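## Task

Pick up the small foam block that sits on the counter and set it down on the desk located in the opposite half of the room, without the robot tipping over or being left leaning.

## Robot and tools

ROBOT. TidyBot++: a single arm with seven joints and a two-finger gripper, mounted on a mobile base (0.54 m long, 0.50 m wide, 0.38 m high) on four powered casters. The shoulder sits 0.12 m ahead of the base centre at 0.68 m height. Segments: upper arm 0.42 m, forearm 0.31 m, hand 0.31 m. The arm begins folded, hand pointing down, sticking out up to 0.08 m ahead of the base. Cameras: base_camera (644x364 pinhole) and wrist_camera (644x476 fisheye, looking along the hand).

FRAMES. Base frame: origin on the floor below the base centre, x forward, y left, z up, metres. Odometry frame: the base frame as it was when the scene began. base_odometry gives x, y and heading (rad, left positive, -3.142 to 3.142); it only counts wheel rotation, so slip looks like travel, and it drifts a few cm over many moves. base_tilt is in degrees, forward and right positive.

move. One action per call; the action is made of base, joints, target and optional speeds. Motions begin together.
- base: an object with any of translate_m (forward +, -2 to 2 m), strafe_m (left +, -2 to 2 m), rotate_rad (counter-clockwise from above +, -6.3 to 6.3 rad). These are offsets relative to where the base last reported itself, measured along the base axes at the start of the command.
- joints: absolute angles by name: joint_1_rad (unlimited; positive turns the arm clockwise from above, opposite to heading), joint_2_rad shoulder -2.249 to 2.249 (0 = upper arm vertical, + leans forward), joint_3_rad (unlimited), joint_4_rad elbow -2.579 to 2.579 (negative bends forward when joint_3 is 3.14), joint_5_rad (unlimited), joint_6_rad wrist -2.099 to 2.099, joint_7_rad (unlimited; at 1.57 with hand down the fingers open left/right), gripper_pos 0 (open, about 85 mm gap) to 1 (closed). Unlimited joints take the short way, so send steps under half a turn.
- target: one list of seven numbers [x, y, z, qw, qx, qy, qz], an absolute hand pose in the base frame, metres then quaternion, same convention as hand_pose. The hand point lies midway between the finger pads; its z axis runs along the fingers, fingers open along its y. With target, joints may only contain gripper_pos.
- speeds: top-speed caps for this action: translate_m/strafe_m 0.05 to 0.5 m/s (give one only when both are used), rotate_rad 0.1 to 1.57 rad/s.
- cameras: list from base_camera, wrist_camera, all; [] gives none.
- blocking: true (default) returns when everything is at rest; false returns in about 0.5 s while motion continues.
Unknown keys make a call invalid; out-of-range values get it refused, and a refusal cancels the rest of that reply's move/wait/finished_scene calls.

wait(seconds 0 to 10, cameras): lets time pass, returns state and images; wait(0) reports a non-blocking move under "earlier move". stop(cameras): brakes all running motions. zoom_image(camera, region [x0, y0, x1, y1] pixels, at most 504x504): closer look at that camera's latest image. finished_scene(scene): ends the current scene, given its number; irreversible, and the goal must hold with no robot help.

RESULTS. Expect hand_pose, hand_target, joint_positions, base_odometry, base_tilt, motor_effort (percent of max, peak in brackets), and status words. "done" means within tolerance (arm joints ±0.039 for 1-4, ±0.095 for 5-7, gripper ±0.03); for the base it only means the wheels turned enough. "off_target" means it rested away from the target and may still push. "not_followed", "joint command not followed" or "pose unreachable" mean a check withheld arm targets (e.g. self-collision). "contact_stop" and "time_out" (base after 14 s; hand wandering up to 10 s on an unreachable pose) are uncommanded stops that cancel later calls. "ARM HIT", "torque_fault", MOTOR HOT and OVER-TEMPERATURE FAULT signal trouble: a torque fault freezes the arm for 10 s; overheating (from holding loads, stretching out or pushing) makes the arm sink for 30-60 s. on_its_own lists actions you did not command. Gripper at 1 showing "off_target" means something is held; "done" means it closed on nothing.

TIPS. After a target, correct position by adding (wanted − hand_pose) to your last target's x, y, z; to hold still, resend hand_target, not hand_pose. A held load makes the arm sag; don't command joints to their current readings while loaded. A pointing-down hand reaches at most about 0.94 m height, only close in. When an object touches a surface, hand_pose stops descending while commands go lower. Fingertips reach about 20 mm past the hand point when closed. The world keeps running between calls.

AVOID. Driving or turning while the arm is caught on something high (about 0.6 m or more), swinging a stretched arm sideways, or reaching far out over nearby furniture from the fold: the robot can tip. Back off to straighten a lean. The arm never avoids obstacles or the base and will keep pushing. Do not drop the object, release it while moving, slam, push hard, squeeze an object still resting on something, or swing a load fast.

Each tool is called after "Call:" by a JSON object that holds its "fn" and its "kwargs".

## Session

Call:
{"fn": "move", "kwargs": {}}

Scene clock: 0.00 s.
base_odometry: x=+0.000 y=+0.000 heading=+0.000
base_tilt: forward=-0.8 right=-0.3
base_status: not commanded
joint_positions: joint_1_rad=-0.039 joint_2_rad=-0.377 joint_3_rad=+3.172 joint_4_rad=-2.547 joint_5_rad=+0.013 joint_6_rad=-0.861 joint_7_rad=+1.543 gripper_pos=+0.000
joint_status: not commanded
motor_effort: joint_1_rad=+0 joint_2_rad=-1 joint_3_rad=+1 joint_4_rad=+15 joint_5_rad=+1 joint_6_rad=+0 joint_7_rad=-1
hand_pose: x=+0.2580 y=+0.0009 z=+0.5863 quat_wxyz=(-0.001, +0.998, -0.004, +0.055) (m; base frame)
hand_target: x=+0.2590 y=+0.0009 z=+0.5868 quat_wxyz=(-0.001, +0.998, -0.004, +0.056) (m; base frame)
hand_status: not commanded
pictures: base_camera, wrist_camera

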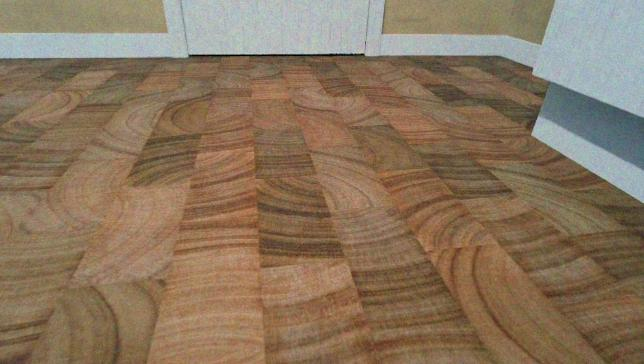

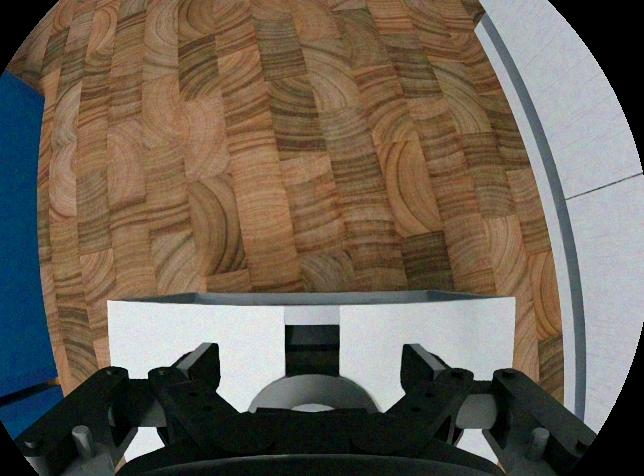

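Call:
{"fn": "move", "kwargs": {"joints": {"joint_1_rad": 0.0, "joint_2_rad": -0.377, "joint_4_rad": -1.9, "joint_6_rad": -0.25}, "cameras": ["wrist_camera", "base_camera"]}}

Scene clock: 29.47 s.
move: done
base_odometry: x=+0.000 y=+0.000 heading=+0.000
base_tilt: forward=-0.7 right=-0.3
base_status: not commanded
joint_positions: joint_1_rad=-0.026 joint_2_rad=-0.377 joint_3_rad=+3.172 joint_4_rad=-1.918 joint_5_rad=+0.013 joint_6_rad=-0.310 joint_7_rad=+1.543 gripper_pos=+0.000
joint_status: all done
motor_effort: joint_1_rad=+0(1) joint_2_rad=-8(9) joint_3_rad=+1(2) joint_4_rad=+22(22) joint_5_rad=+2(2) joint_6_rad=+7(8) joint_7_rad=-1(1)
hand_pose: x=+0.5779 y=-0.0043 z=+0.9964 quat_wxyz=(-0.007, +0.799, -0.011, +0.601) (m; base frame)
hand_target: x=+0.5832 y=-0.0164 z=+1.0256 quat_wxyz=(+0.001, +0.775, -0.021, +0.632) (m; base frame)
hand_status: not commanded
pictures: base_camera, wrist_camera

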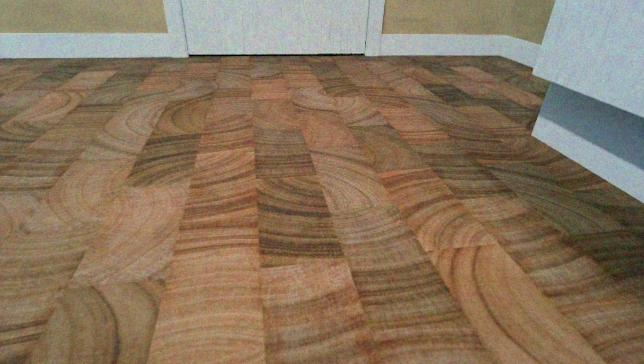

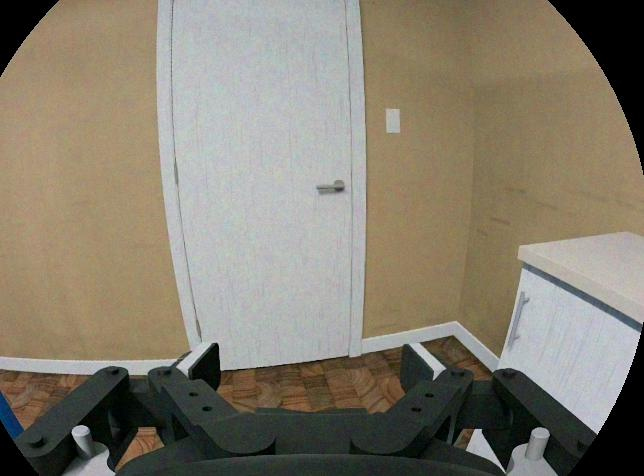

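Call:
{"fn": "move", "kwargs": {"joints": {"joint_1_rad": 0.8, "joint_2_rad": -0.6, "joint_4_rad": -1.9, "joint_6_rad": -0.57}, "cameras": ["wrist_camera"]}}

Call:
{"fn": "move", "kwargs": {"joints": {"joint_1_rad": 1.6}, "cameras": ["wrist_camera"]}}

Scene clock: 45.57 s.
move: done
base_odometry: x=+0.000 y=+0.000 heading=+0.000
base_tilt: forward=-0.8 right=-0.3
base_status: not commanded
joint_positions: joint_1_rad=+0.775 joint_2_rad=-0.575 joint_3_rad=+3.172 joint_4_rad=-1.918 joint_5_rad=+0.013 joint_6_rad=-0.508 joint_7_rad=+1.543 gripper_pos=+0.000
joint_status: all done
motor_effort: joint_1_rad=+0(2) joint_2_rad=-1(10) joint_3_rad=+1(2) joint_4_rad=+22(23) joint_5_rad=+1(2) joint_6_rad=+7(8) joint_7_rad=-1(1)
hand_pose: x=+0.3771 y=-0.2747 z=+1.0201 quat_wxyz=(+0.226, +0.730, -0.323, +0.557) (m; base frame)
hand_target: x=+0.3607 y=-0.2711 z=+1.0215 quat_wxyz=(+0.230, +0.732, -0.335, +0.547) (m; base frame)
hand_status: not commanded
pictures: wrist_camera

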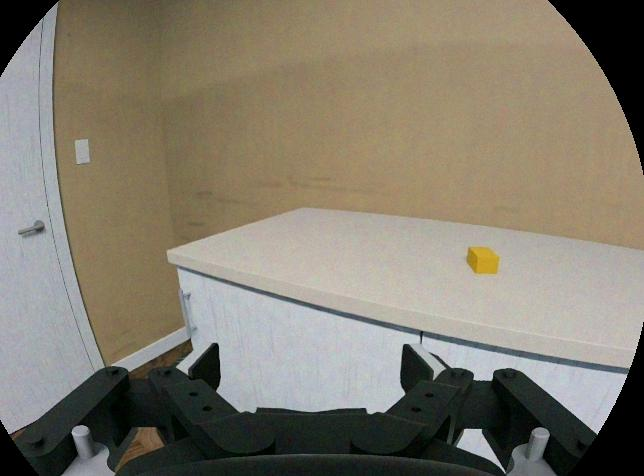

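Scene clock: 47.63 s.
move: done
base_odometry: x=+0.000 y=+0.000 heading=+0.000
base_tilt: forward=-0.7 right=-0.3
base_status: not commanded
joint_positions: joint_1_rad=+1.575 joint_2_rad=-0.575 joint_3_rad=+3.172 joint_4_rad=-1.918 joint_5_rad=+0.013 joint_6_rad=-0.510 joint_7_rad=+1.543 gripper_pos=+0.000
joint_status: all done
motor_effort: joint_1_rad=-1(2) joint_2_rad=-2(2) joint_3_rad=+1(2) joint_4_rad=+22(22) joint_5_rad=+1(3) joint_6_rad=+7(7) joint_7_rad=-1(1)
hand_pose: x=+0.1018 y=-0.3763 z=+1.0195 quat_wxyz=(+0.425, +0.547, -0.583, +0.425) (m; base frame)
hand_target: x=+0.0929 y=-0.3623 z=+1.0215 quat_wxyz=(+0.425, +0.543, -0.594, +0.415) (m; base frame)
hand_status: not commanded
pictures: wrist_camera

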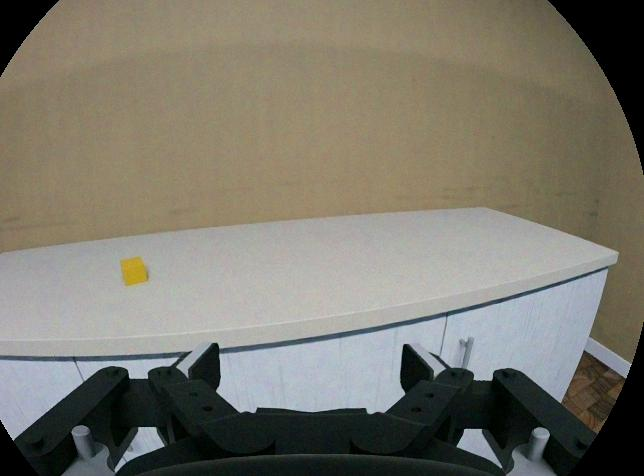

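Call:
{"fn": "move", "kwargs": {"joints": {"joint_1_rad": 2.4}, "cameras": ["wrist_camera"]}}

Call:
{"fn": "move", "kwargs": {"joints": {"joint_1_rad": 3.2}, "cameras": ["wrist_camera"]}}

Call:
{"fn": "move", "kwargs": {"joints": {"joint_1_rad": -2.3}, "cameras": ["wrist_camera"]}}

Call:
{"fn": "move", "kwargs": {"joints": {"joint_1_rad": -1.5}, "cameras": ["wrist_camera"]}}

Call:
{"fn": "move", "kwargs": {"joints": {"joint_1_rad": -0.7}, "cameras": ["wrist_camera"]}}

Scene clock: 59.30 s.
move: done
base_odometry: x=+0.000 y=+0.000 heading=+0.000
base_tilt: forward=-0.8 right=-0.3
base_status: not commanded
joint_positions: joint_1_rad=+2.375 joint_2_rad=-0.575 joint_3_rad=+3.172 joint_4_rad=-1.918 joint_5_rad=+0.013 joint_6_rad=-0.511 joint_7_rad=+1.543 gripper_pos=+0.000
joint_status: all done
motor_effort: joint_1_rad=+1(2) joint_2_rad=-1(2) joint_3_rad=+1(2) joint_4_rad=+21(22) joint_5_rad=+2(2) joint_6_rad=+7(8) joint_7_rad=-1(1)
hand_pose: x=-0.1629 y=-0.2498 z=+1.0193 quat_wxyz=(+0.556, +0.277, -0.750, +0.226) (m; base frame)
hand_target: x=-0.1591 y=-0.2336 z=+1.0215 quat_wxyz=(+0.553, +0.269, -0.758, +0.217) (m; base frame)
hand_status: not commanded
pictures: wrist_camera

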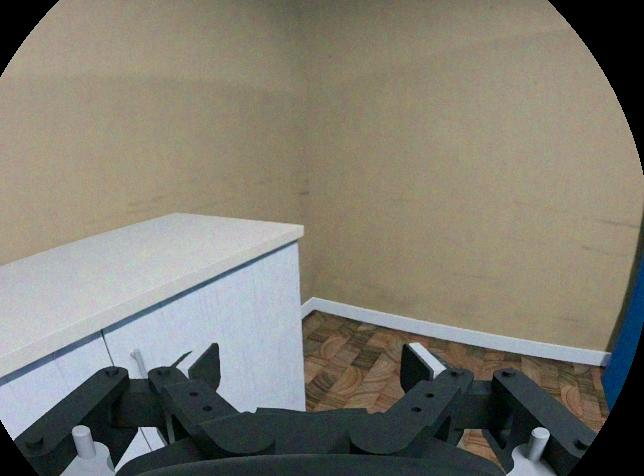

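Scene clock: 61.37 s.
move: done
base_odometry: x=+0.000 y=+0.000 heading=+0.000
base_tilt: forward=-0.8 right=-0.3
base_status: not commanded
joint_positions: joint_1_rad=+3.175 joint_2_rad=-0.575 joint_3_rad=+3.172 joint_4_rad=-1.918 joint_5_rad=+0.013 joint_6_rad=-0.511 joint_7_rad=+1.543 gripper_pos=+0.000
joint_status: all done
motor_effort: joint_1_rad=-1(2) joint_2_rad=-1(2) joint_3_rad=+1(2) joint_4_rad=+22(22) joint_5_rad=+1(2) joint_6_rad=+7(8) joint_7_rad=-1(1)
hand_pose: x=-0.2566 y=+0.0282 z=+1.0193 quat_wxyz=(+0.600, -0.037, -0.799, -0.009) (m; base frame)
hand_target: x=-0.2423 y=+0.0367 z=+1.0215 quat_wxyz=(+0.594, -0.047, -0.803, -0.016) (m; base frame)
hand_status: not commanded
pictures: wrist_camera

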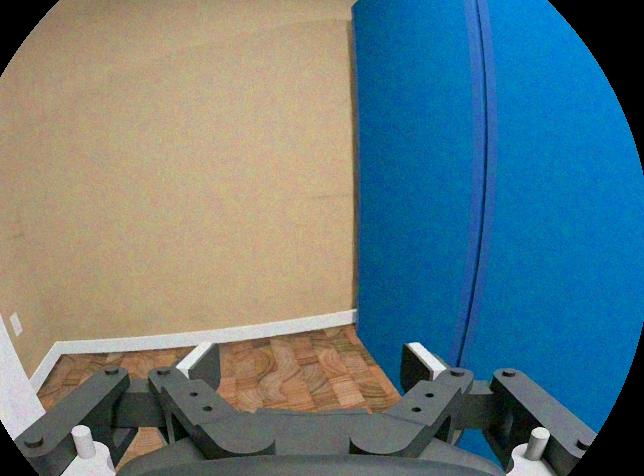

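Scene clock: 63.43 s.
move: done
base_odometry: x=+0.000 y=+0.000 heading=+0.000
base_tilt: forward=-0.8 right=-0.3
base_status: not commanded
joint_positions: joint_1_rad=+3.958 joint_2_rad=-0.575 joint_3_rad=+3.172 joint_4_rad=-1.918 joint_5_rad=+0.013 joint_6_rad=-0.511 joint_7_rad=+1.543 gripper_pos=+0.000
joint_status: all done
motor_effort: joint_1_rad=-1(2) joint_2_rad=-1(2) joint_3_rad=+1(2) joint_4_rad=+21(22) joint_5_rad=+1(2) joint_6_rad=+7(7) joint_7_rad=-1(1)
hand_pose: x=-0.1273 y=+0.2850 z=+1.0192 quat_wxyz=(+0.552, -0.339, -0.724, -0.237) (m; base frame)
hand_target: x=-0.1112 y=+0.2810 z=+1.0215 quat_wxyz=(+0.543, -0.350, -0.724, -0.241) (m; base frame)
hand_status: not commanded
pictures: wrist_camera

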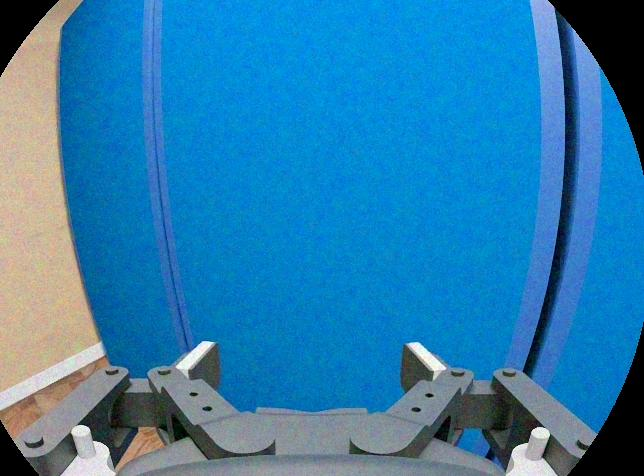

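Scene clock: 65.50 s.
move: done
base_odometry: x=+0.000 y=+0.000 heading=+0.000
base_tilt: forward=-0.8 right=-0.3
base_status: not commanded
joint_positions: joint_1_rad=+4.758 joint_2_rad=-0.575 joint_3_rad=+3.172 joint_4_rad=-1.918 joint_5_rad=+0.013 joint_6_rad=-0.511 joint_7_rad=+1.543 gripper_pos=+0.000
joint_status: all done
motor_effort: joint_1_rad=+0(2) joint_2_rad=-2(2) joint_3_rad=+1(2) joint_4_rad=+21(22) joint_5_rad=+1(2) joint_6_rad=+7(7) joint_7_rad=-1(1)
hand_pose: x=+0.1518 y=+0.3752 z=+1.0192 quat_wxyz=(+0.416, -0.594, -0.535, -0.433) (m; base frame)
hand_target: x=+0.1602 y=+0.3609 z=+1.0215 quat_wxyz=(+0.406, -0.605, -0.531, -0.433) (m; base frame)
hand_status: not commanded
pictures: wrist_camera

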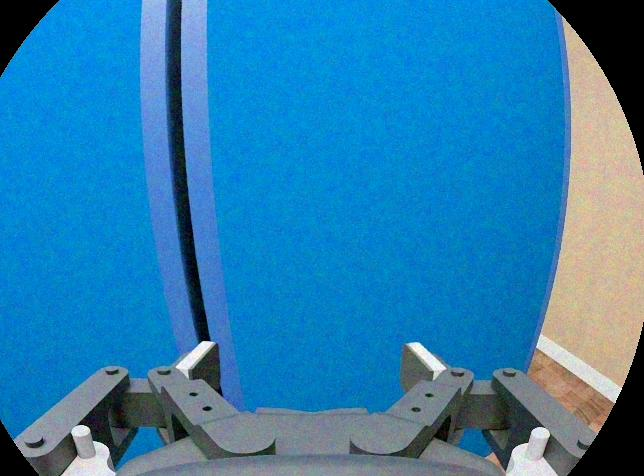

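Scene clock: 67.57 s.
move: done
base_odometry: x=+0.000 y=+0.000 heading=+0.000
base_tilt: forward=-0.7 right=-0.3
base_status: not commanded
joint_positions: joint_1_rad=+5.558 joint_2_rad=-0.575 joint_3_rad=+3.172 joint_4_rad=-1.918 joint_5_rad=+0.013 joint_6_rad=-0.511 joint_7_rad=+1.543 gripper_pos=+0.000
joint_status: all done
motor_effort: joint_1_rad=+0(2) joint_2_rad=-1(2) joint_3_rad=+1(2) joint_4_rad=+22(22) joint_5_rad=+2(2) joint_6_rad=+7(7) joint_7_rad=-1(1)
hand_pose: x=+0.4110 y=+0.2379 z=+1.0192 quat_wxyz=(+0.214, -0.756, -0.262, -0.561) (m; base frame)
hand_target: x=+0.4066 y=+0.2219 z=+1.0215 quat_wxyz=(+0.205, -0.764, -0.253, -0.557) (m; base frame)
hand_status: not commanded
pictures: wrist_camera

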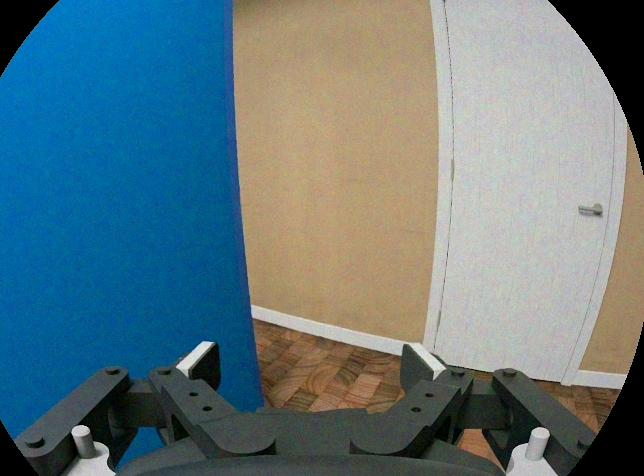

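Call:
{"fn": "move", "kwargs": {"joints": {"joint_1_rad": 1.245}, "cameras": ["wrist_camera"]}}

Call:
{"fn": "zoom_image", "kwargs": {"camera": "wrist_camera", "region": [200, 200, 400, 350]}}

Scene clock: 168.57 s.
move: done
base_odometry: x=+0.000 y=+0.000 heading=+0.000
base_tilt: forward=-0.8 right=-0.3
base_status: not commanded
joint_positions: joint_1_rad=+7.503 joint_2_rad=-0.575 joint_3_rad=+3.172 joint_4_rad=-1.918 joint_5_rad=+0.013 joint_6_rad=-0.511 joint_7_rad=+1.543 gripper_pos=+0.000
joint_status: all done
motor_effort: joint_1_rad=-1(2) joint_2_rad=-1(2) joint_3_rad=+1(2) joint_4_rad=+21(22) joint_5_rad=+1(2) joint_6_rad=+7(8) joint_7_rad=-1(1)
hand_pose: x=+0.2337 y=-0.3587 z=+1.0192 quat_wxyz=(-0.343, -0.642, +0.477, -0.493) (m; base frame)
hand_target: x=+0.2204 y=-0.3488 z=+1.0215 quat_wxyz=(-0.345, -0.640, +0.488, -0.483) (m; base frame)
hand_status: not commanded
pictures: wrist_camera

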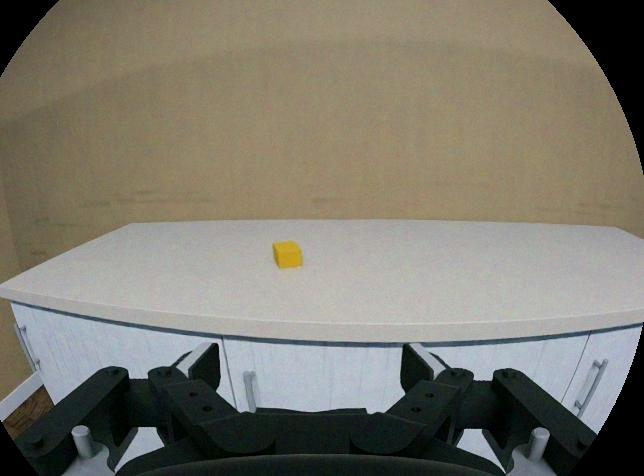

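Scaled by 2.520.

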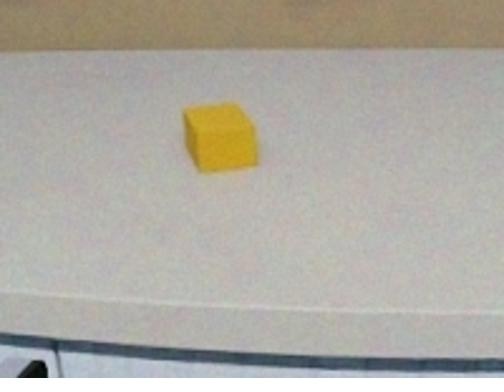

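Call:
{"fn": "move", "kwargs": {"joints": {"joint_1_rad": 0.0, "joint_2_rad": -0.377, "joint_4_rad": -2.547, "joint_6_rad": -0.861}, "cameras": ["wrist_camera"]}}

Call:
{"fn": "move", "kwargs": {"base": {"rotate_rad": -1.386}, "cameras": ["wrist_camera", "base_camera"]}}

Scene clock: 203.30 s.
move: done
base_odometry: x=+0.000 y=+0.000 heading=+0.000
base_tilt: forward=-0.7 right=-0.3
base_status: not commanded
joint_positions: joint_1_rad=+6.309 joint_2_rad=-0.403 joint_3_rad=+3.172 joint_4_rad=-2.533 joint_5_rad=+0.013 joint_6_rad=-0.799 joint_7_rad=+1.543 gripper_pos=+0.000
joint_status: all done
motor_effort: joint_1_rad=-1(2) joint_2_rad=-1(4) joint_3_rad=+1(2) joint_4_rad=+16(23) joint_5_rad=+0(2) joint_6_rad=+1(8) joint_7_rad=-1(1)
hand_pose: x=+0.2861 y=-0.0095 z=+0.5978 quat_wxyz=(-0.001, -0.994, +0.037, -0.106) (m; base frame)
hand_target: x=+0.2583 y=-0.0046 z=+0.5864 quat_wxyz=(+0.000, -0.998, +0.024, -0.055) (m; base frame)
hand_status: not commanded
pictures: wrist_camera

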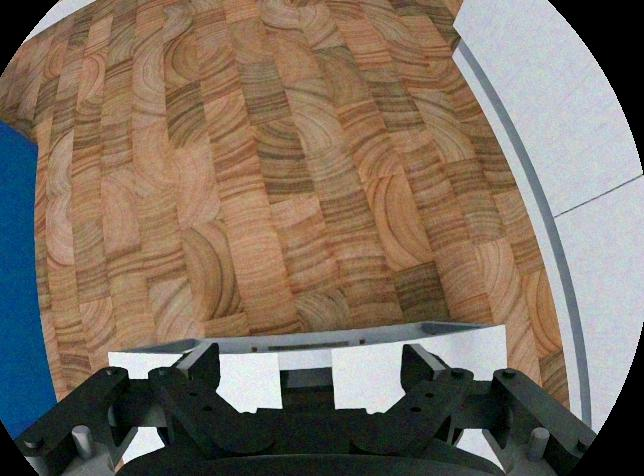

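Scene clock: 205.47 s.
move: done
base_odometry: x=+0.000 y=+0.000 heading=-1.385
base_tilt: forward=-0.8 right=-0.3
base_status: done
joint_positions: joint_1_rad=+6.307 joint_2_rad=-0.402 joint_3_rad=+3.172 joint_4_rad=-2.533 joint_5_rad=+0.013 joint_6_rad=-0.802 joint_7_rad=+1.543 gripper_pos=+0.000
joint_status: not commanded
motor_effort: joint_1_rad=-1(2) joint_2_rad=-1(2) joint_3_rad=+1(2) joint_4_rad=+16(16) joint_5_rad=+2(2) joint_6_rad=+1(1) joint_7_rad=-1(1)
hand_pose: x=+0.2851 y=-0.0091 z=+0.5974 quat_wxyz=(-0.001, -0.994, +0.036, -0.104) (m; base frame)
hand_target: x=+0.2583 y=-0.0046 z=+0.5864 quat_wxyz=(+0.000, -0.998, +0.024, -0.055) (m; base frame)
hand_status: not commanded
pictures: base_camera, wrist_camera

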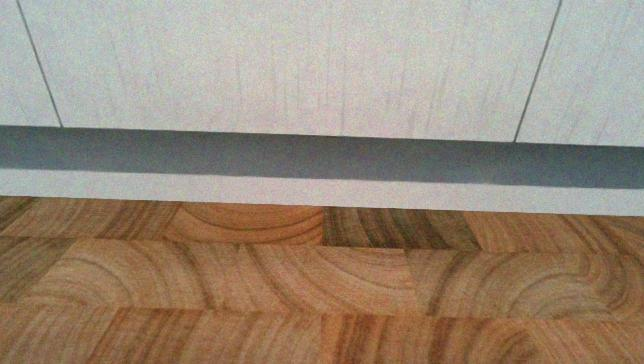

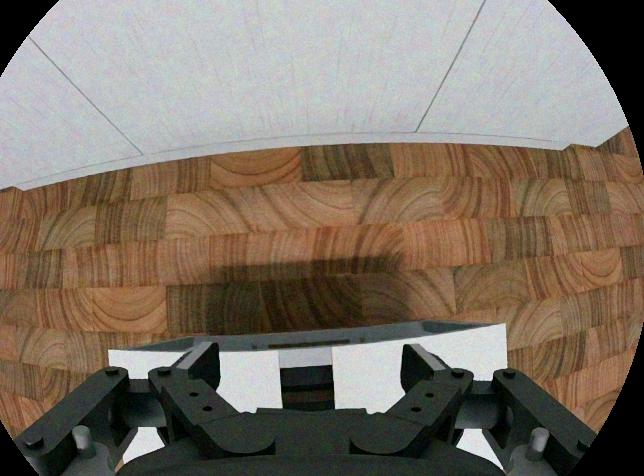

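Call:
{"fn": "move", "kwargs": {"base": {"rotate_rad": -0.05}, "joints": {"joint_1_rad": 0.0, "joint_2_rad": -0.6, "joint_4_rad": -1.9, "joint_6_rad": -0.8}, "cameras": ["wrist_camera", "base_camera"]}}

Call:
{"fn": "move", "kwargs": {"base": {"strafe_m": 0.30}, "cameras": ["wrist_camera", "base_camera"]}}

Scene clock: 234.00 s.
move: done
base_odometry: x=+0.000 y=+0.000 heading=-1.435
base_tilt: forward=-0.7 right=-0.3
base_status: done
joint_positions: joint_1_rad=+6.306 joint_2_rad=-0.578 joint_3_rad=+3.172 joint_4_rad=-1.918 joint_5_rad=+0.013 joint_6_rad=-0.802 joint_7_rad=+1.543 gripper_pos=+0.000
joint_status: all done
motor_effort: joint_1_rad=+0(2) joint_2_rad=-1(5) joint_3_rad=+1(2) joint_4_rad=+21(22) joint_5_rad=+1(2) joint_6_rad=+6(7) joint_7_rad=-1(1)
hand_pose: x=+0.4566 y=-0.0220 z=+0.9377 quat_wxyz=(-0.004, -0.877, +0.035, -0.479) (m; base frame)
hand_target: x=+0.4531 y=-0.0145 z=+0.9561 quat_wxyz=(+0.002, -0.867, +0.025, -0.497) (m; base frame)
hand_status: not commanded
pictures: base_camera, wrist_camera

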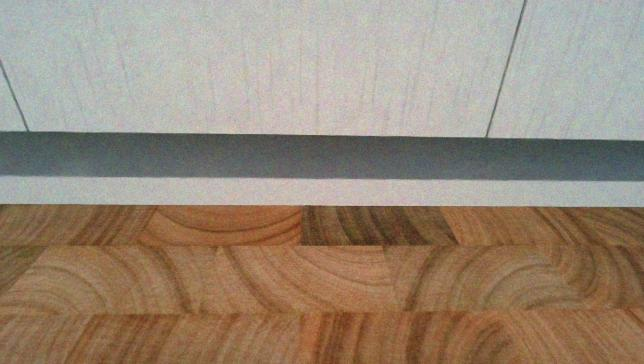

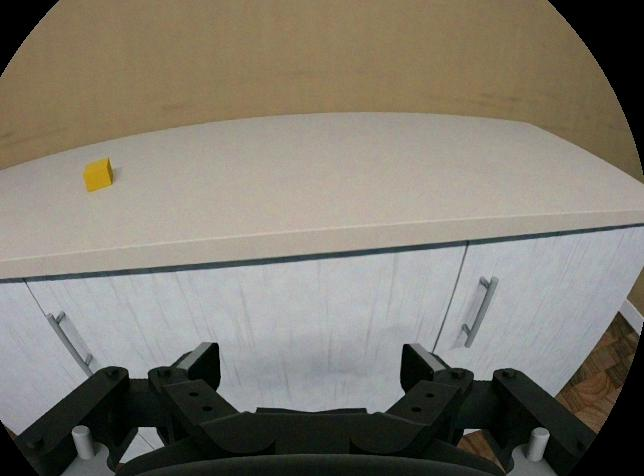

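Scene clock: 235.93 s.
move: done
base_odometry: x=+0.297 y=+0.041 heading=-1.436
base_tilt: forward=-0.7 right=-0.3
base_status: done
joint_positions: joint_1_rad=+6.306 joint_2_rad=-0.578 joint_3_rad=+3.171 joint_4_rad=-1.918 joint_5_rad=+0.013 joint_6_rad=-0.802 joint_7_rad=+1.543 gripper_pos=+0.000
joint_status: not commanded
motor_effort: joint_1_rad=+0(2) joint_2_rad=+0(2) joint_3_rad=+1(3) joint_4_rad=+20(22) joint_5_rad=+1(3) joint_6_rad=+6(7) joint_7_rad=-1(1)
hand_pose: x=+0.4566 y=-0.0217 z=+0.9377 quat_wxyz=(-0.004, -0.877, +0.035, -0.479) (m; base frame)
hand_target: x=+0.4531 y=-0.0145 z=+0.9561 quat_wxyz=(+0.002, -0.867, +0.025, -0.497) (m; base frame)
hand_status: not commanded
pictures: base_camera, wrist_camera

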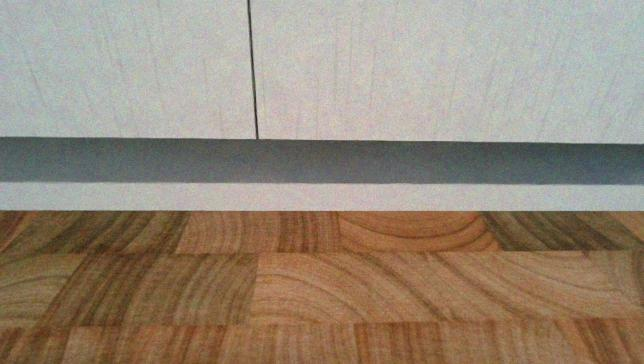

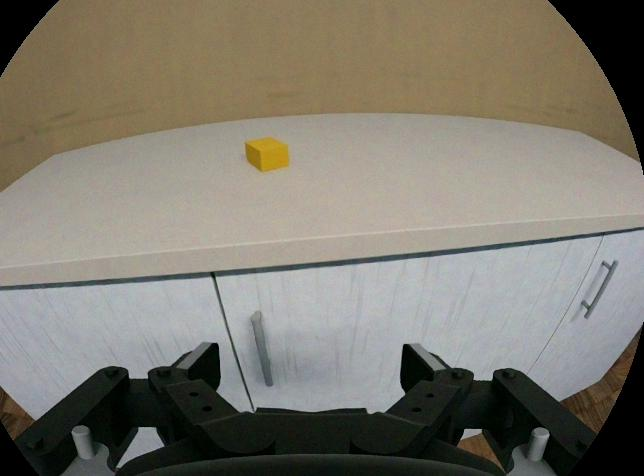

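Call:
{"fn": "zoom_image", "kwargs": {"camera": "wrist_camera", "region": [220, 110, 320, 190]}}

Scaled by 5.040.

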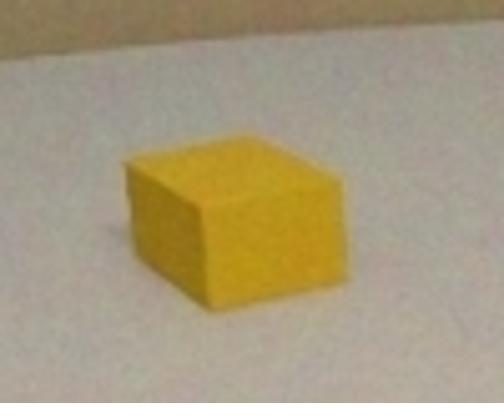

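Call:
{"fn": "move", "kwargs": {"joints": {"joint_1_rad": -0.46, "joint_2_rad": 0.228, "joint_4_rad": -0.629, "joint_6_rad": -1.83}, "cameras": ["wrist_camera"]}}

Scene clock: 358.77 s.
move: done
base_odometry: x=+0.297 y=+0.041 heading=-1.436
base_tilt: forward=-0.7 right=-0.3
base_status: not commanded
joint_positions: joint_1_rad=+5.848 joint_2_rad=+0.218 joint_3_rad=+3.171 joint_4_rad=-0.650 joint_5_rad=+0.013 joint_6_rad=-1.769 joint_7_rad=+1.543 gripper_pos=+0.000
joint_status: all done
motor_effort: joint_1_rad=+0(2) joint_2_rad=-24(25) joint_3_rad=+1(2) joint_4_rad=+15(23) joint_5_rad=+2(2) joint_6_rad=+4(7) joint_7_rad=-1(1)
hand_pose: x=+0.5616 y=+0.1901 z=+1.0235 quat_wxyz=(+0.045, -0.951, -0.180, -0.246) (m; base frame)
hand_target: x=+0.5459 y=+0.1959 z=+1.0178 quat_wxyz=(+0.042, -0.955, -0.193, -0.222) (m; base frame)
hand_status: not commanded
pictures: wrist_camera

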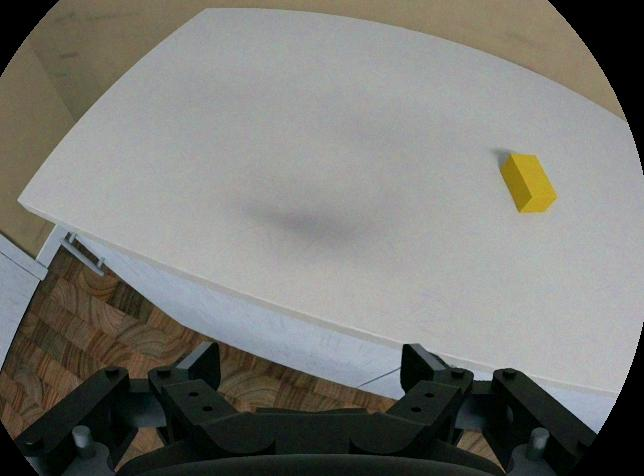

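Call:
{"fn": "zoom_image", "kwargs": {"camera": "wrist_camera", "region": [480, 130, 580, 230]}}

Scaled by 5.040.

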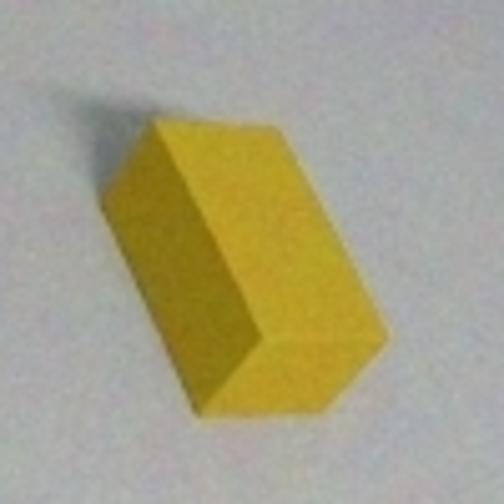

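Call:
{"fn": "move", "kwargs": {"base": {"translate_m": 0.309, "strafe_m": -0.221}, "speeds": {"translate_m": 0.2}, "joints": {"joint_1_rad": -0.535, "joint_2_rad": 0.284, "joint_4_rad": -0.55, "joint_6_rad": -1.854}, "cameras": ["wrist_camera", "base_camera"]}}

Scene clock: 428.80 s.
move: done
base_odometry: x=+0.120 y=-0.296 heading=-1.435
base_tilt: forward=-0.7 right=-0.3
base_status: done
joint_positions: joint_1_rad=+5.765 joint_2_rad=+0.280 joint_3_rad=+3.171 joint_4_rad=-0.567 joint_5_rad=+0.013 joint_6_rad=-1.795 joint_7_rad=+1.543 gripper_pos=+0.000
joint_status: all done
motor_effort: joint_1_rad=-1(4) joint_2_rad=-27(28) joint_3_rad=+1(2) joint_4_rad=+15(16) joint_5_rad=+1(3) joint_6_rad=+4(5) joint_7_rad=-1(1)
hand_pose: x=+0.5609 y=+0.2361 z=+1.0213 quat_wxyz=(+0.054, -0.944, -0.220, -0.242) (m; base frame)
hand_target: x=+0.5452 y=+0.2366 z=+1.0171 quat_wxyz=(+0.050, -0.947, -0.229, -0.220) (m; base frame)
hand_status: not commanded
pictures: base_camera, wrist_camera

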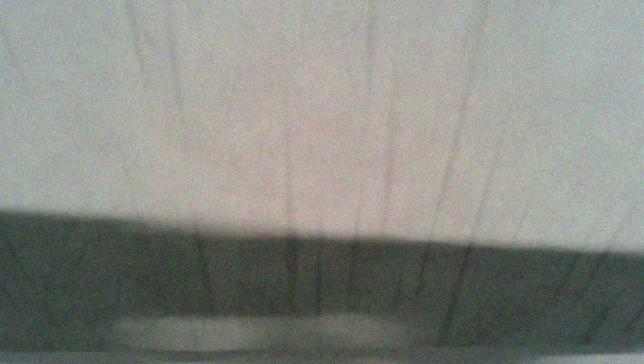

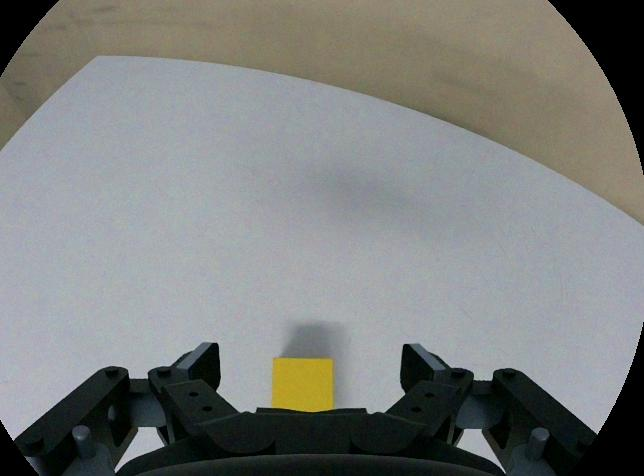

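Call:
{"fn": "move", "kwargs": {"joints": {"joint_2_rad": 0.104, "joint_4_rad": -1.023, "joint_6_rad": -1.443}, "cameras": ["wrist_camera"]}}

Call:
{"fn": "zoom_image", "kwargs": {"camera": "wrist_camera", "region": [170, 290, 440, 476]}}

Scene clock: 481.70 s.
move: done
base_odometry: x=+0.120 y=-0.296 heading=-1.435
base_tilt: forward=-0.8 right=-0.3
base_status: not commanded
joint_positions: joint_1_rad=+5.765 joint_2_rad=+0.140 joint_3_rad=+3.171 joint_4_rad=-1.009 joint_5_rad=+0.013 joint_6_rad=-1.503 joint_7_rad=+1.543 gripper_pos=+0.000
joint_status: all done
motor_effort: joint_1_rad=-1(2) joint_2_rad=-24(28) joint_3_rad=+1(1) joint_4_rad=+18(19) joint_5_rad=+2(2) joint_6_rad=+3(4) joint_7_rad=-1(1)
hand_pose: x=+0.5543 y=+0.2301 z=+0.9523 quat_wxyz=(+0.054, -0.945, -0.221, -0.236) (m; base frame)
hand_target: x=+0.5542 y=+0.2386 z=+0.9735 quat_wxyz=(+0.067, -0.932, -0.226, -0.274) (m; base frame)
hand_status: not commanded
pictures: wrist_camera

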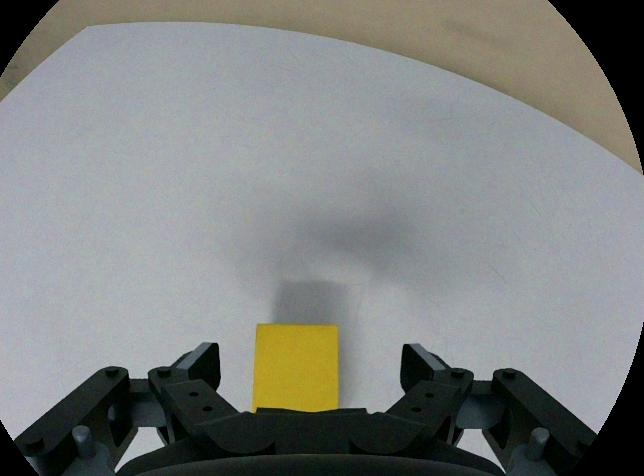

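Scaled by 1.867.

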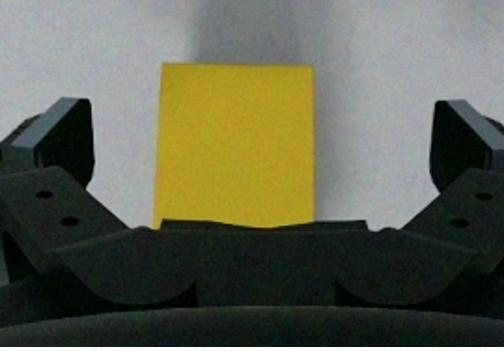

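Call:
{"fn": "move", "kwargs": {"joints": {"joint_2_rad": 0.080, "joint_4_rad": -1.092, "joint_6_rad": -1.391}, "cameras": ["wrist_camera"]}}

Scene clock: 513.00 s.
move: done
base_odometry: x=+0.120 y=-0.296 heading=-1.435
base_tilt: forward=-0.7 right=-0.2
base_status: not commanded
joint_positions: joint_1_rad=+5.765 joint_2_rad=+0.117 joint_3_rad=+3.171 joint_4_rad=-1.081 joint_5_rad=+0.013 joint_6_rad=-1.450 joint_7_rad=+1.543 gripper_pos=+0.000
joint_status: all done
motor_effort: joint_1_rad=+0(1) joint_2_rad=-23(25) joint_3_rad=+1(1) joint_4_rad=+18(19) joint_5_rad=+2(2) joint_6_rad=+3(4) joint_7_rad=-1(1)
hand_pose: x=+0.5522 y=+0.2287 z=+0.9400 quat_wxyz=(+0.055, -0.944, -0.221, -0.238) (m; base frame)
hand_target: x=+0.5522 y=+0.2373 z=+0.9627 quat_wxyz=(+0.068, -0.931, -0.226, -0.277) (m; base frame)
hand_status: not commanded
pictures: wrist_camera

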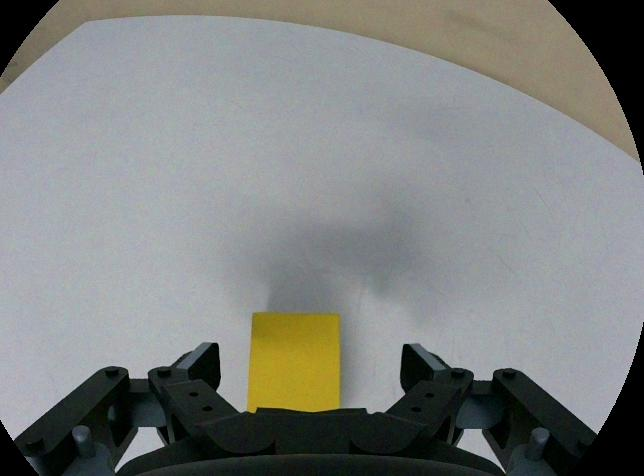

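Call:
{"fn": "move", "kwargs": {"joints": {"joint_1_rad": -0.552, "joint_2_rad": 0.057, "joint_4_rad": -1.155, "joint_6_rad": -1.340}, "cameras": ["wrist_camera"]}}

Call:
{"fn": "zoom_image", "kwargs": {"camera": "wrist_camera", "region": [170, 290, 440, 476]}}

Scene clock: 523.53 s.
move: done
base_odometry: x=+0.120 y=-0.296 heading=-1.435
base_tilt: forward=-0.7 right=-0.3
base_status: not commanded
joint_positions: joint_1_rad=+5.754 joint_2_rad=+0.094 joint_3_rad=+3.171 joint_4_rad=-1.144 joint_5_rad=+0.013 joint_6_rad=-1.398 joint_7_rad=+1.543 gripper_pos=+0.000
joint_status: all done
motor_effort: joint_1_rad=+0(2) joint_2_rad=-23(24) joint_3_rad=+1(1) joint_4_rad=+18(20) joint_5_rad=+2(3) joint_6_rad=+3(4) joint_7_rad=-1(1)
hand_pose: x=+0.5480 y=+0.2318 z=+0.9310 quat_wxyz=(+0.057, -0.941, -0.226, -0.243) (m; base frame)
hand_target: x=+0.5463 y=+0.2434 z=+0.9536 quat_wxyz=(+0.072, -0.928, -0.234, -0.282) (m; base frame)
hand_status: not commanded
pictures: wrist_camera

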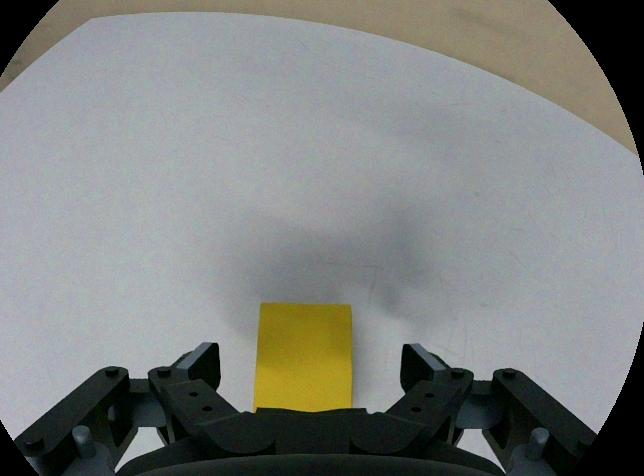

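Scaled by 1.867.

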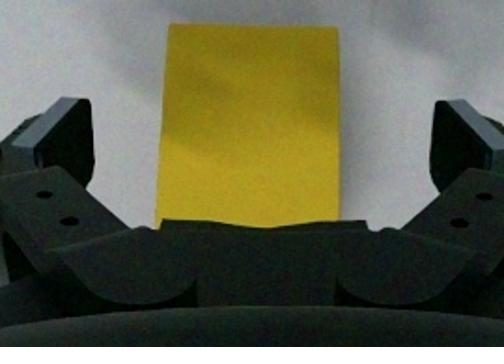

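Call:
{"fn": "move", "kwargs": {"joints": {"gripper_pos": 0.5}, "cameras": ["wrist_camera"]}}

Call:
{"fn": "zoom_image", "kwargs": {"camera": "wrist_camera", "region": [170, 290, 440, 476]}}

Scene clock: 539.67 s.
move: done
base_odometry: x=+0.120 y=-0.296 heading=-1.435
base_tilt: forward=-0.7 right=-0.3
base_status: not commanded
joint_positions: joint_1_rad=+5.754 joint_2_rad=+0.094 joint_3_rad=+3.171 joint_4_rad=-1.144 joint_5_rad=+0.013 joint_6_rad=-1.398 joint_7_rad=+1.543 gripper_pos=+0.500
joint_status: all done
motor_effort: joint_1_rad=+0(1) joint_2_rad=-23(23) joint_3_rad=+1(1) joint_4_rad=+19(19) joint_5_rad=+2(2) joint_6_rad=+4(4) joint_7_rad=-1(1)
hand_pose: x=+0.5481 y=+0.2318 z=+0.9311 quat_wxyz=(+0.058, -0.941, -0.226, -0.244) (m; base frame)
hand_target: x=+0.5463 y=+0.2434 z=+0.9536 quat_wxyz=(+0.072, -0.928, -0.234, -0.282) (m; base frame)
hand_status: not commanded
pictures: wrist_camera

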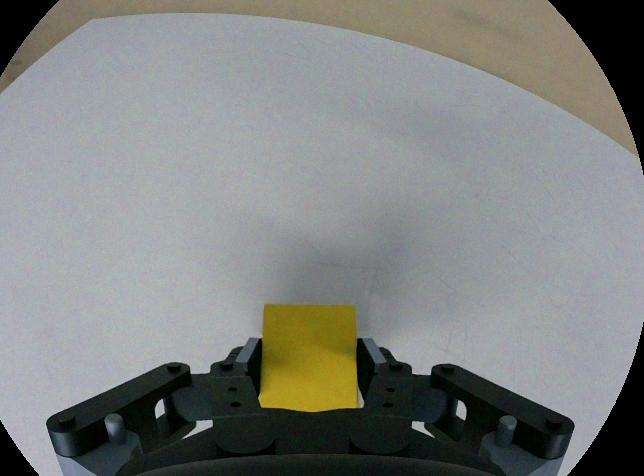

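Scaled by 1.867.

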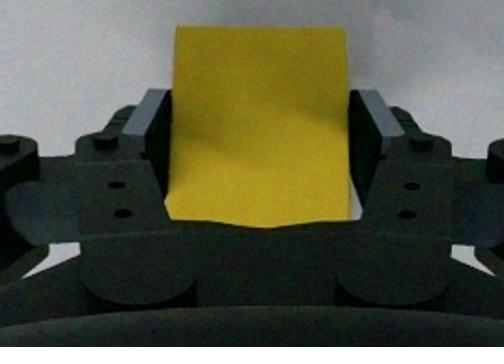

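Call:
{"fn": "move", "kwargs": {"joints": {"gripper_pos": 0.6}, "cameras": []}}

Scene clock: 547.60 s.
move: done
base_odometry: x=+0.120 y=-0.296 heading=-1.435
base_tilt: forward=-0.7 right=-0.3
base_status: not commanded
joint_positions: joint_1_rad=+5.754 joint_2_rad=+0.092 joint_3_rad=+3.171 joint_4_rad=-1.144 joint_5_rad=+0.013 joint_6_rad=-1.398 joint_7_rad=+1.543 gripper_pos=+0.581
joint_status: all done
motor_effort: joint_1_rad=-1(1) joint_2_rad=-23(23) joint_3_rad=+1(1) joint_4_rad=+19(19) joint_5_rad=+2(2) joint_6_rad=+3(4) joint_7_rad=-1(1)
hand_pose: x=+0.5476 y=+0.2316 z=+0.9323 quat_wxyz=(+0.058, -0.941, -0.226, -0.245) (m; base frame)
hand_target: x=+0.5463 y=+0.2434 z=+0.9536 quat_wxyz=(+0.072, -0.928, -0.234, -0.282) (m; base frame)
hand_status: not commanded
pictures: none
No camera images: "cameras" was empty.

Call:
{"fn": "move", "kwargs": {"joints": {"joint_4_rad": -1.04}, "cameras": ["wrist_camera"]}}

Call:
{"fn": "zoom_image", "kwargs": {"camera": "wrist_camera", "region": [170, 290, 440, 476]}}

Scene clock: 566.37 s.
move: done
base_odometry: x=+0.120 y=-0.296 heading=-1.435
base_tilt: forward=-0.7 right=-0.3
base_status: not commanded
joint_positions: joint_1_rad=+5.754 joint_2_rad=+0.085 joint_3_rad=+3.171 joint_4_rad=-1.055 joint_5_rad=+0.013 joint_6_rad=-1.395 joint_7_rad=+1.543 gripper_pos=+0.581
joint_status: all done
motor_effort: joint_1_rad=+0(2) joint_2_rad=-22(24) joint_3_rad=+1(1) joint_4_rad=+19(21) joint_5_rad=+2(2) joint_6_rad=+4(4) joint_7_rad=-1(1)
hand_pose: x=+0.5582 y=+0.2374 z=+0.9764 quat_wxyz=(+0.070, -0.928, -0.223, -0.290) (m; base frame)
hand_target: x=+0.5583 y=+0.2504 z=+1.0082 quat_wxyz=(+0.087, -0.910, -0.229, -0.334) (m; base frame)
hand_status: not commanded
pictures: wrist_camera

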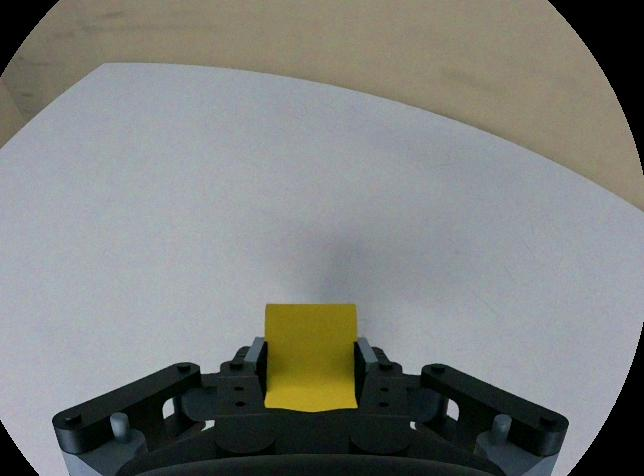

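Scaled by 1.867.

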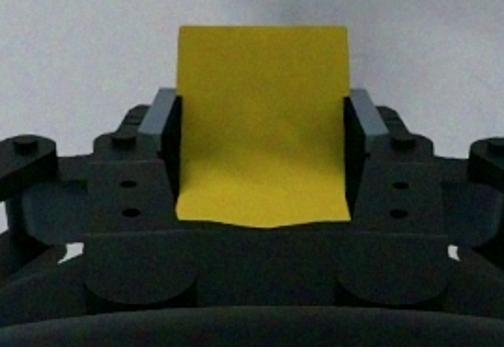

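Call:
{"fn": "move", "kwargs": {"joints": {"gripper_pos": 0.68, "joint_4_rad": -0.96}, "cameras": ["wrist_camera"]}}

Scene clock: 576.07 s.
move: off_target
base_odometry: x=+0.120 y=-0.296 heading=-1.435
base_tilt: forward=-0.7 right=-0.3
base_status: not commanded
joint_positions: joint_1_rad=+5.754 joint_2_rad=+0.082 joint_3_rad=+3.171 joint_4_rad=-0.975 joint_5_rad=+0.013 joint_6_rad=-1.394 joint_7_rad=+1.543 gripper_pos=+0.594
joint_status: gripper_pos off_target (ended at +0.594, target +0.680); the others done
motor_effort: joint_1_rad=+0(2) joint_2_rad=-22(24) joint_3_rad=+1(1) joint_4_rad=+18(20) joint_5_rad=+1(2) joint_6_rad=+5(5) joint_7_rad=-1(1)
hand_pose: x=+0.5648 y=+0.2410 z=+1.0157 quat_wxyz=(+0.081, -0.915, -0.219, -0.329) (m; base frame)
hand_target: x=+0.5634 y=+0.2534 z=+1.0469 quat_wxyz=(+0.097, -0.896, -0.225, -0.370) (m; base frame)
hand_status: not commanded
pictures: wrist_camera

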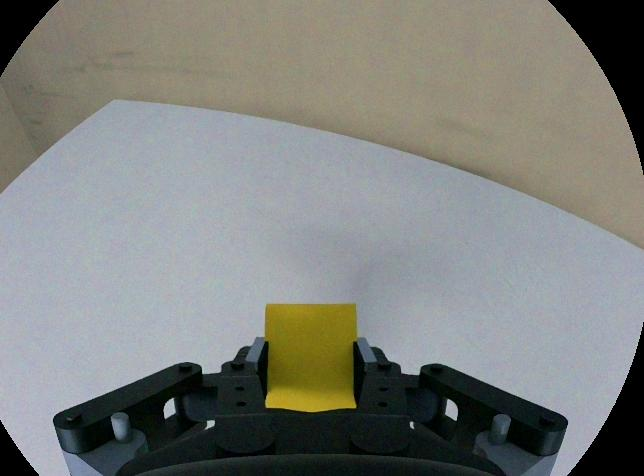

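Call:
{"fn": "move", "kwargs": {"base": {"translate_m": -0.31}, "speeds": {"translate_m": 0.3}, "joints": {"joint_1_rad": 0.0, "joint_2_rad": -0.6, "joint_4_rad": -1.9, "joint_6_rad": -0.57, "gripper_pos": 0.65}, "cameras": ["wrist_camera", "base_camera"]}}

Scene clock: 602.30 s.
move: off_target
base_odometry: x=+0.078 y=+0.012 heading=-1.435
base_tilt: forward=-0.8 right=-0.3
base_status: done
joint_positions: joint_1_rad=+6.258 joint_2_rad=-0.574 joint_3_rad=+3.171 joint_4_rad=-1.888 joint_5_rad=+0.013 joint_6_rad=-0.630 joint_7_rad=+1.543 gripper_pos=+0.594
joint_status: gripper_pos off_target (ended at +0.594, target +0.650); the others done
motor_effort: joint_1_rad=-1(2) joint_2_rad=-1(27) joint_3_rad=+1(2) joint_4_rad=+21(23) joint_5_rad=+1(2) joint_6_rad=+7(8) joint_7_rad=-1(1)
hand_pose: x=+0.4847 y=-0.0059 z=+1.0014 quat_wxyz=(+0.008, -0.826, +0.013, -0.563) (m; base frame)
hand_target: x=+0.4819 y=-0.0156 z=+1.0215 quat_wxyz=(+0.002, -0.804, +0.024, -0.594) (m; base frame)
hand_status: not commanded
pictures: base_camera, wrist_camera

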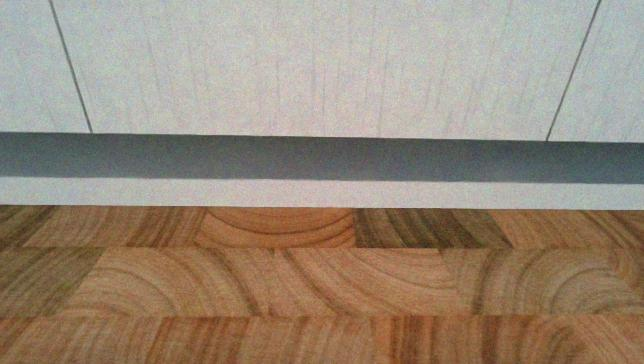

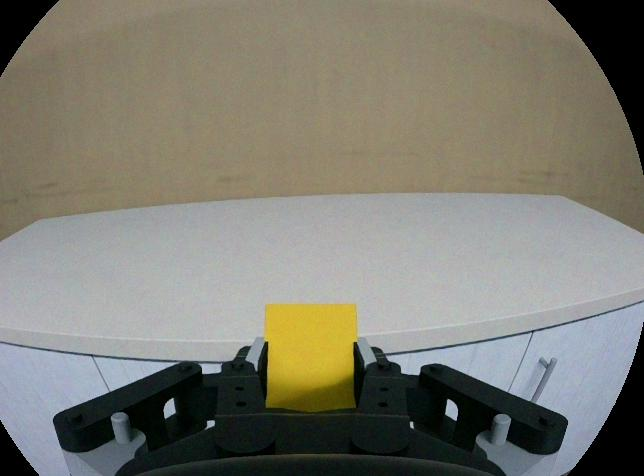

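Call:
{"fn": "move", "kwargs": {"base": {"rotate_rad": 3.1416}, "speeds": {"rotate_rad": 1.0}, "cameras": ["wrist_camera", "base_camera"]}}

Scene clock: 618.53 s.
move: done
base_odometry: x=+0.078 y=+0.012 heading=+1.706
base_tilt: forward=-0.7 right=-0.3
base_status: done
joint_positions: joint_1_rad=+6.261 joint_2_rad=-0.575 joint_3_rad=+3.171 joint_4_rad=-1.888 joint_5_rad=+0.013 joint_6_rad=-0.627 joint_7_rad=+1.543 gripper_pos=+0.594
joint_status: not commanded
motor_effort: joint_1_rad=+0(2) joint_2_rad=-2(3) joint_3_rad=+1(3) joint_4_rad=+22(22) joint_5_rad=+1(3) joint_6_rad=+7(7) joint_7_rad=-1(1)
hand_pose: x=+0.4849 y=-0.0072 z=+1.0023 quat_wxyz=(+0.007, -0.825, +0.015, -0.565) (m; base frame)
hand_target: x=+0.4819 y=-0.0156 z=+1.0215 quat_wxyz=(+0.002, -0.804, +0.024, -0.594) (m; base frame)
hand_status: not commanded
pictures: base_camera, wrist_camera

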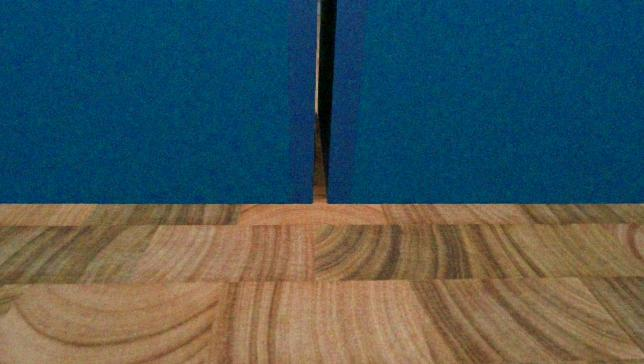

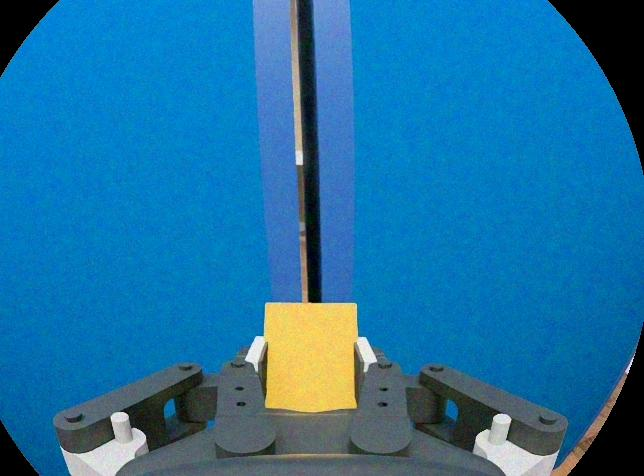

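Call:
{"fn": "move", "kwargs": {"joints": {"joint_1_rad": 1.2}, "cameras": ["wrist_camera"]}}

Scene clock: 631.00 s.
move: done
base_odometry: x=+0.078 y=+0.012 heading=+1.706
base_tilt: forward=-0.8 right=-0.3
base_status: not commanded
joint_positions: joint_1_rad=+7.458 joint_2_rad=-0.575 joint_3_rad=+3.171 joint_4_rad=-1.888 joint_5_rad=+0.013 joint_6_rad=-0.627 joint_7_rad=+1.543 gripper_pos=+0.594
joint_status: all done
motor_effort: joint_1_rad=-1(2) joint_2_rad=-2(2) joint_3_rad=+1(2) joint_4_rad=+21(22) joint_5_rad=+1(3) joint_6_rad=+7(7) joint_7_rad=-1(1)
hand_pose: x=+0.2460 y=-0.3432 z=+1.0023 quat_wxyz=(-0.312, -0.673, +0.477, -0.471) (m; base frame)
hand_target: x=+0.2360 y=-0.3439 z=+1.0215 quat_wxyz=(-0.334, -0.650, +0.474, -0.491) (m; base frame)
hand_status: not commanded
pictures: wrist_camera

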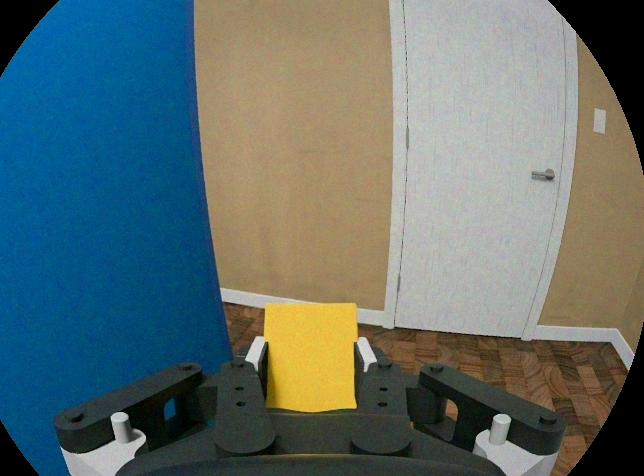

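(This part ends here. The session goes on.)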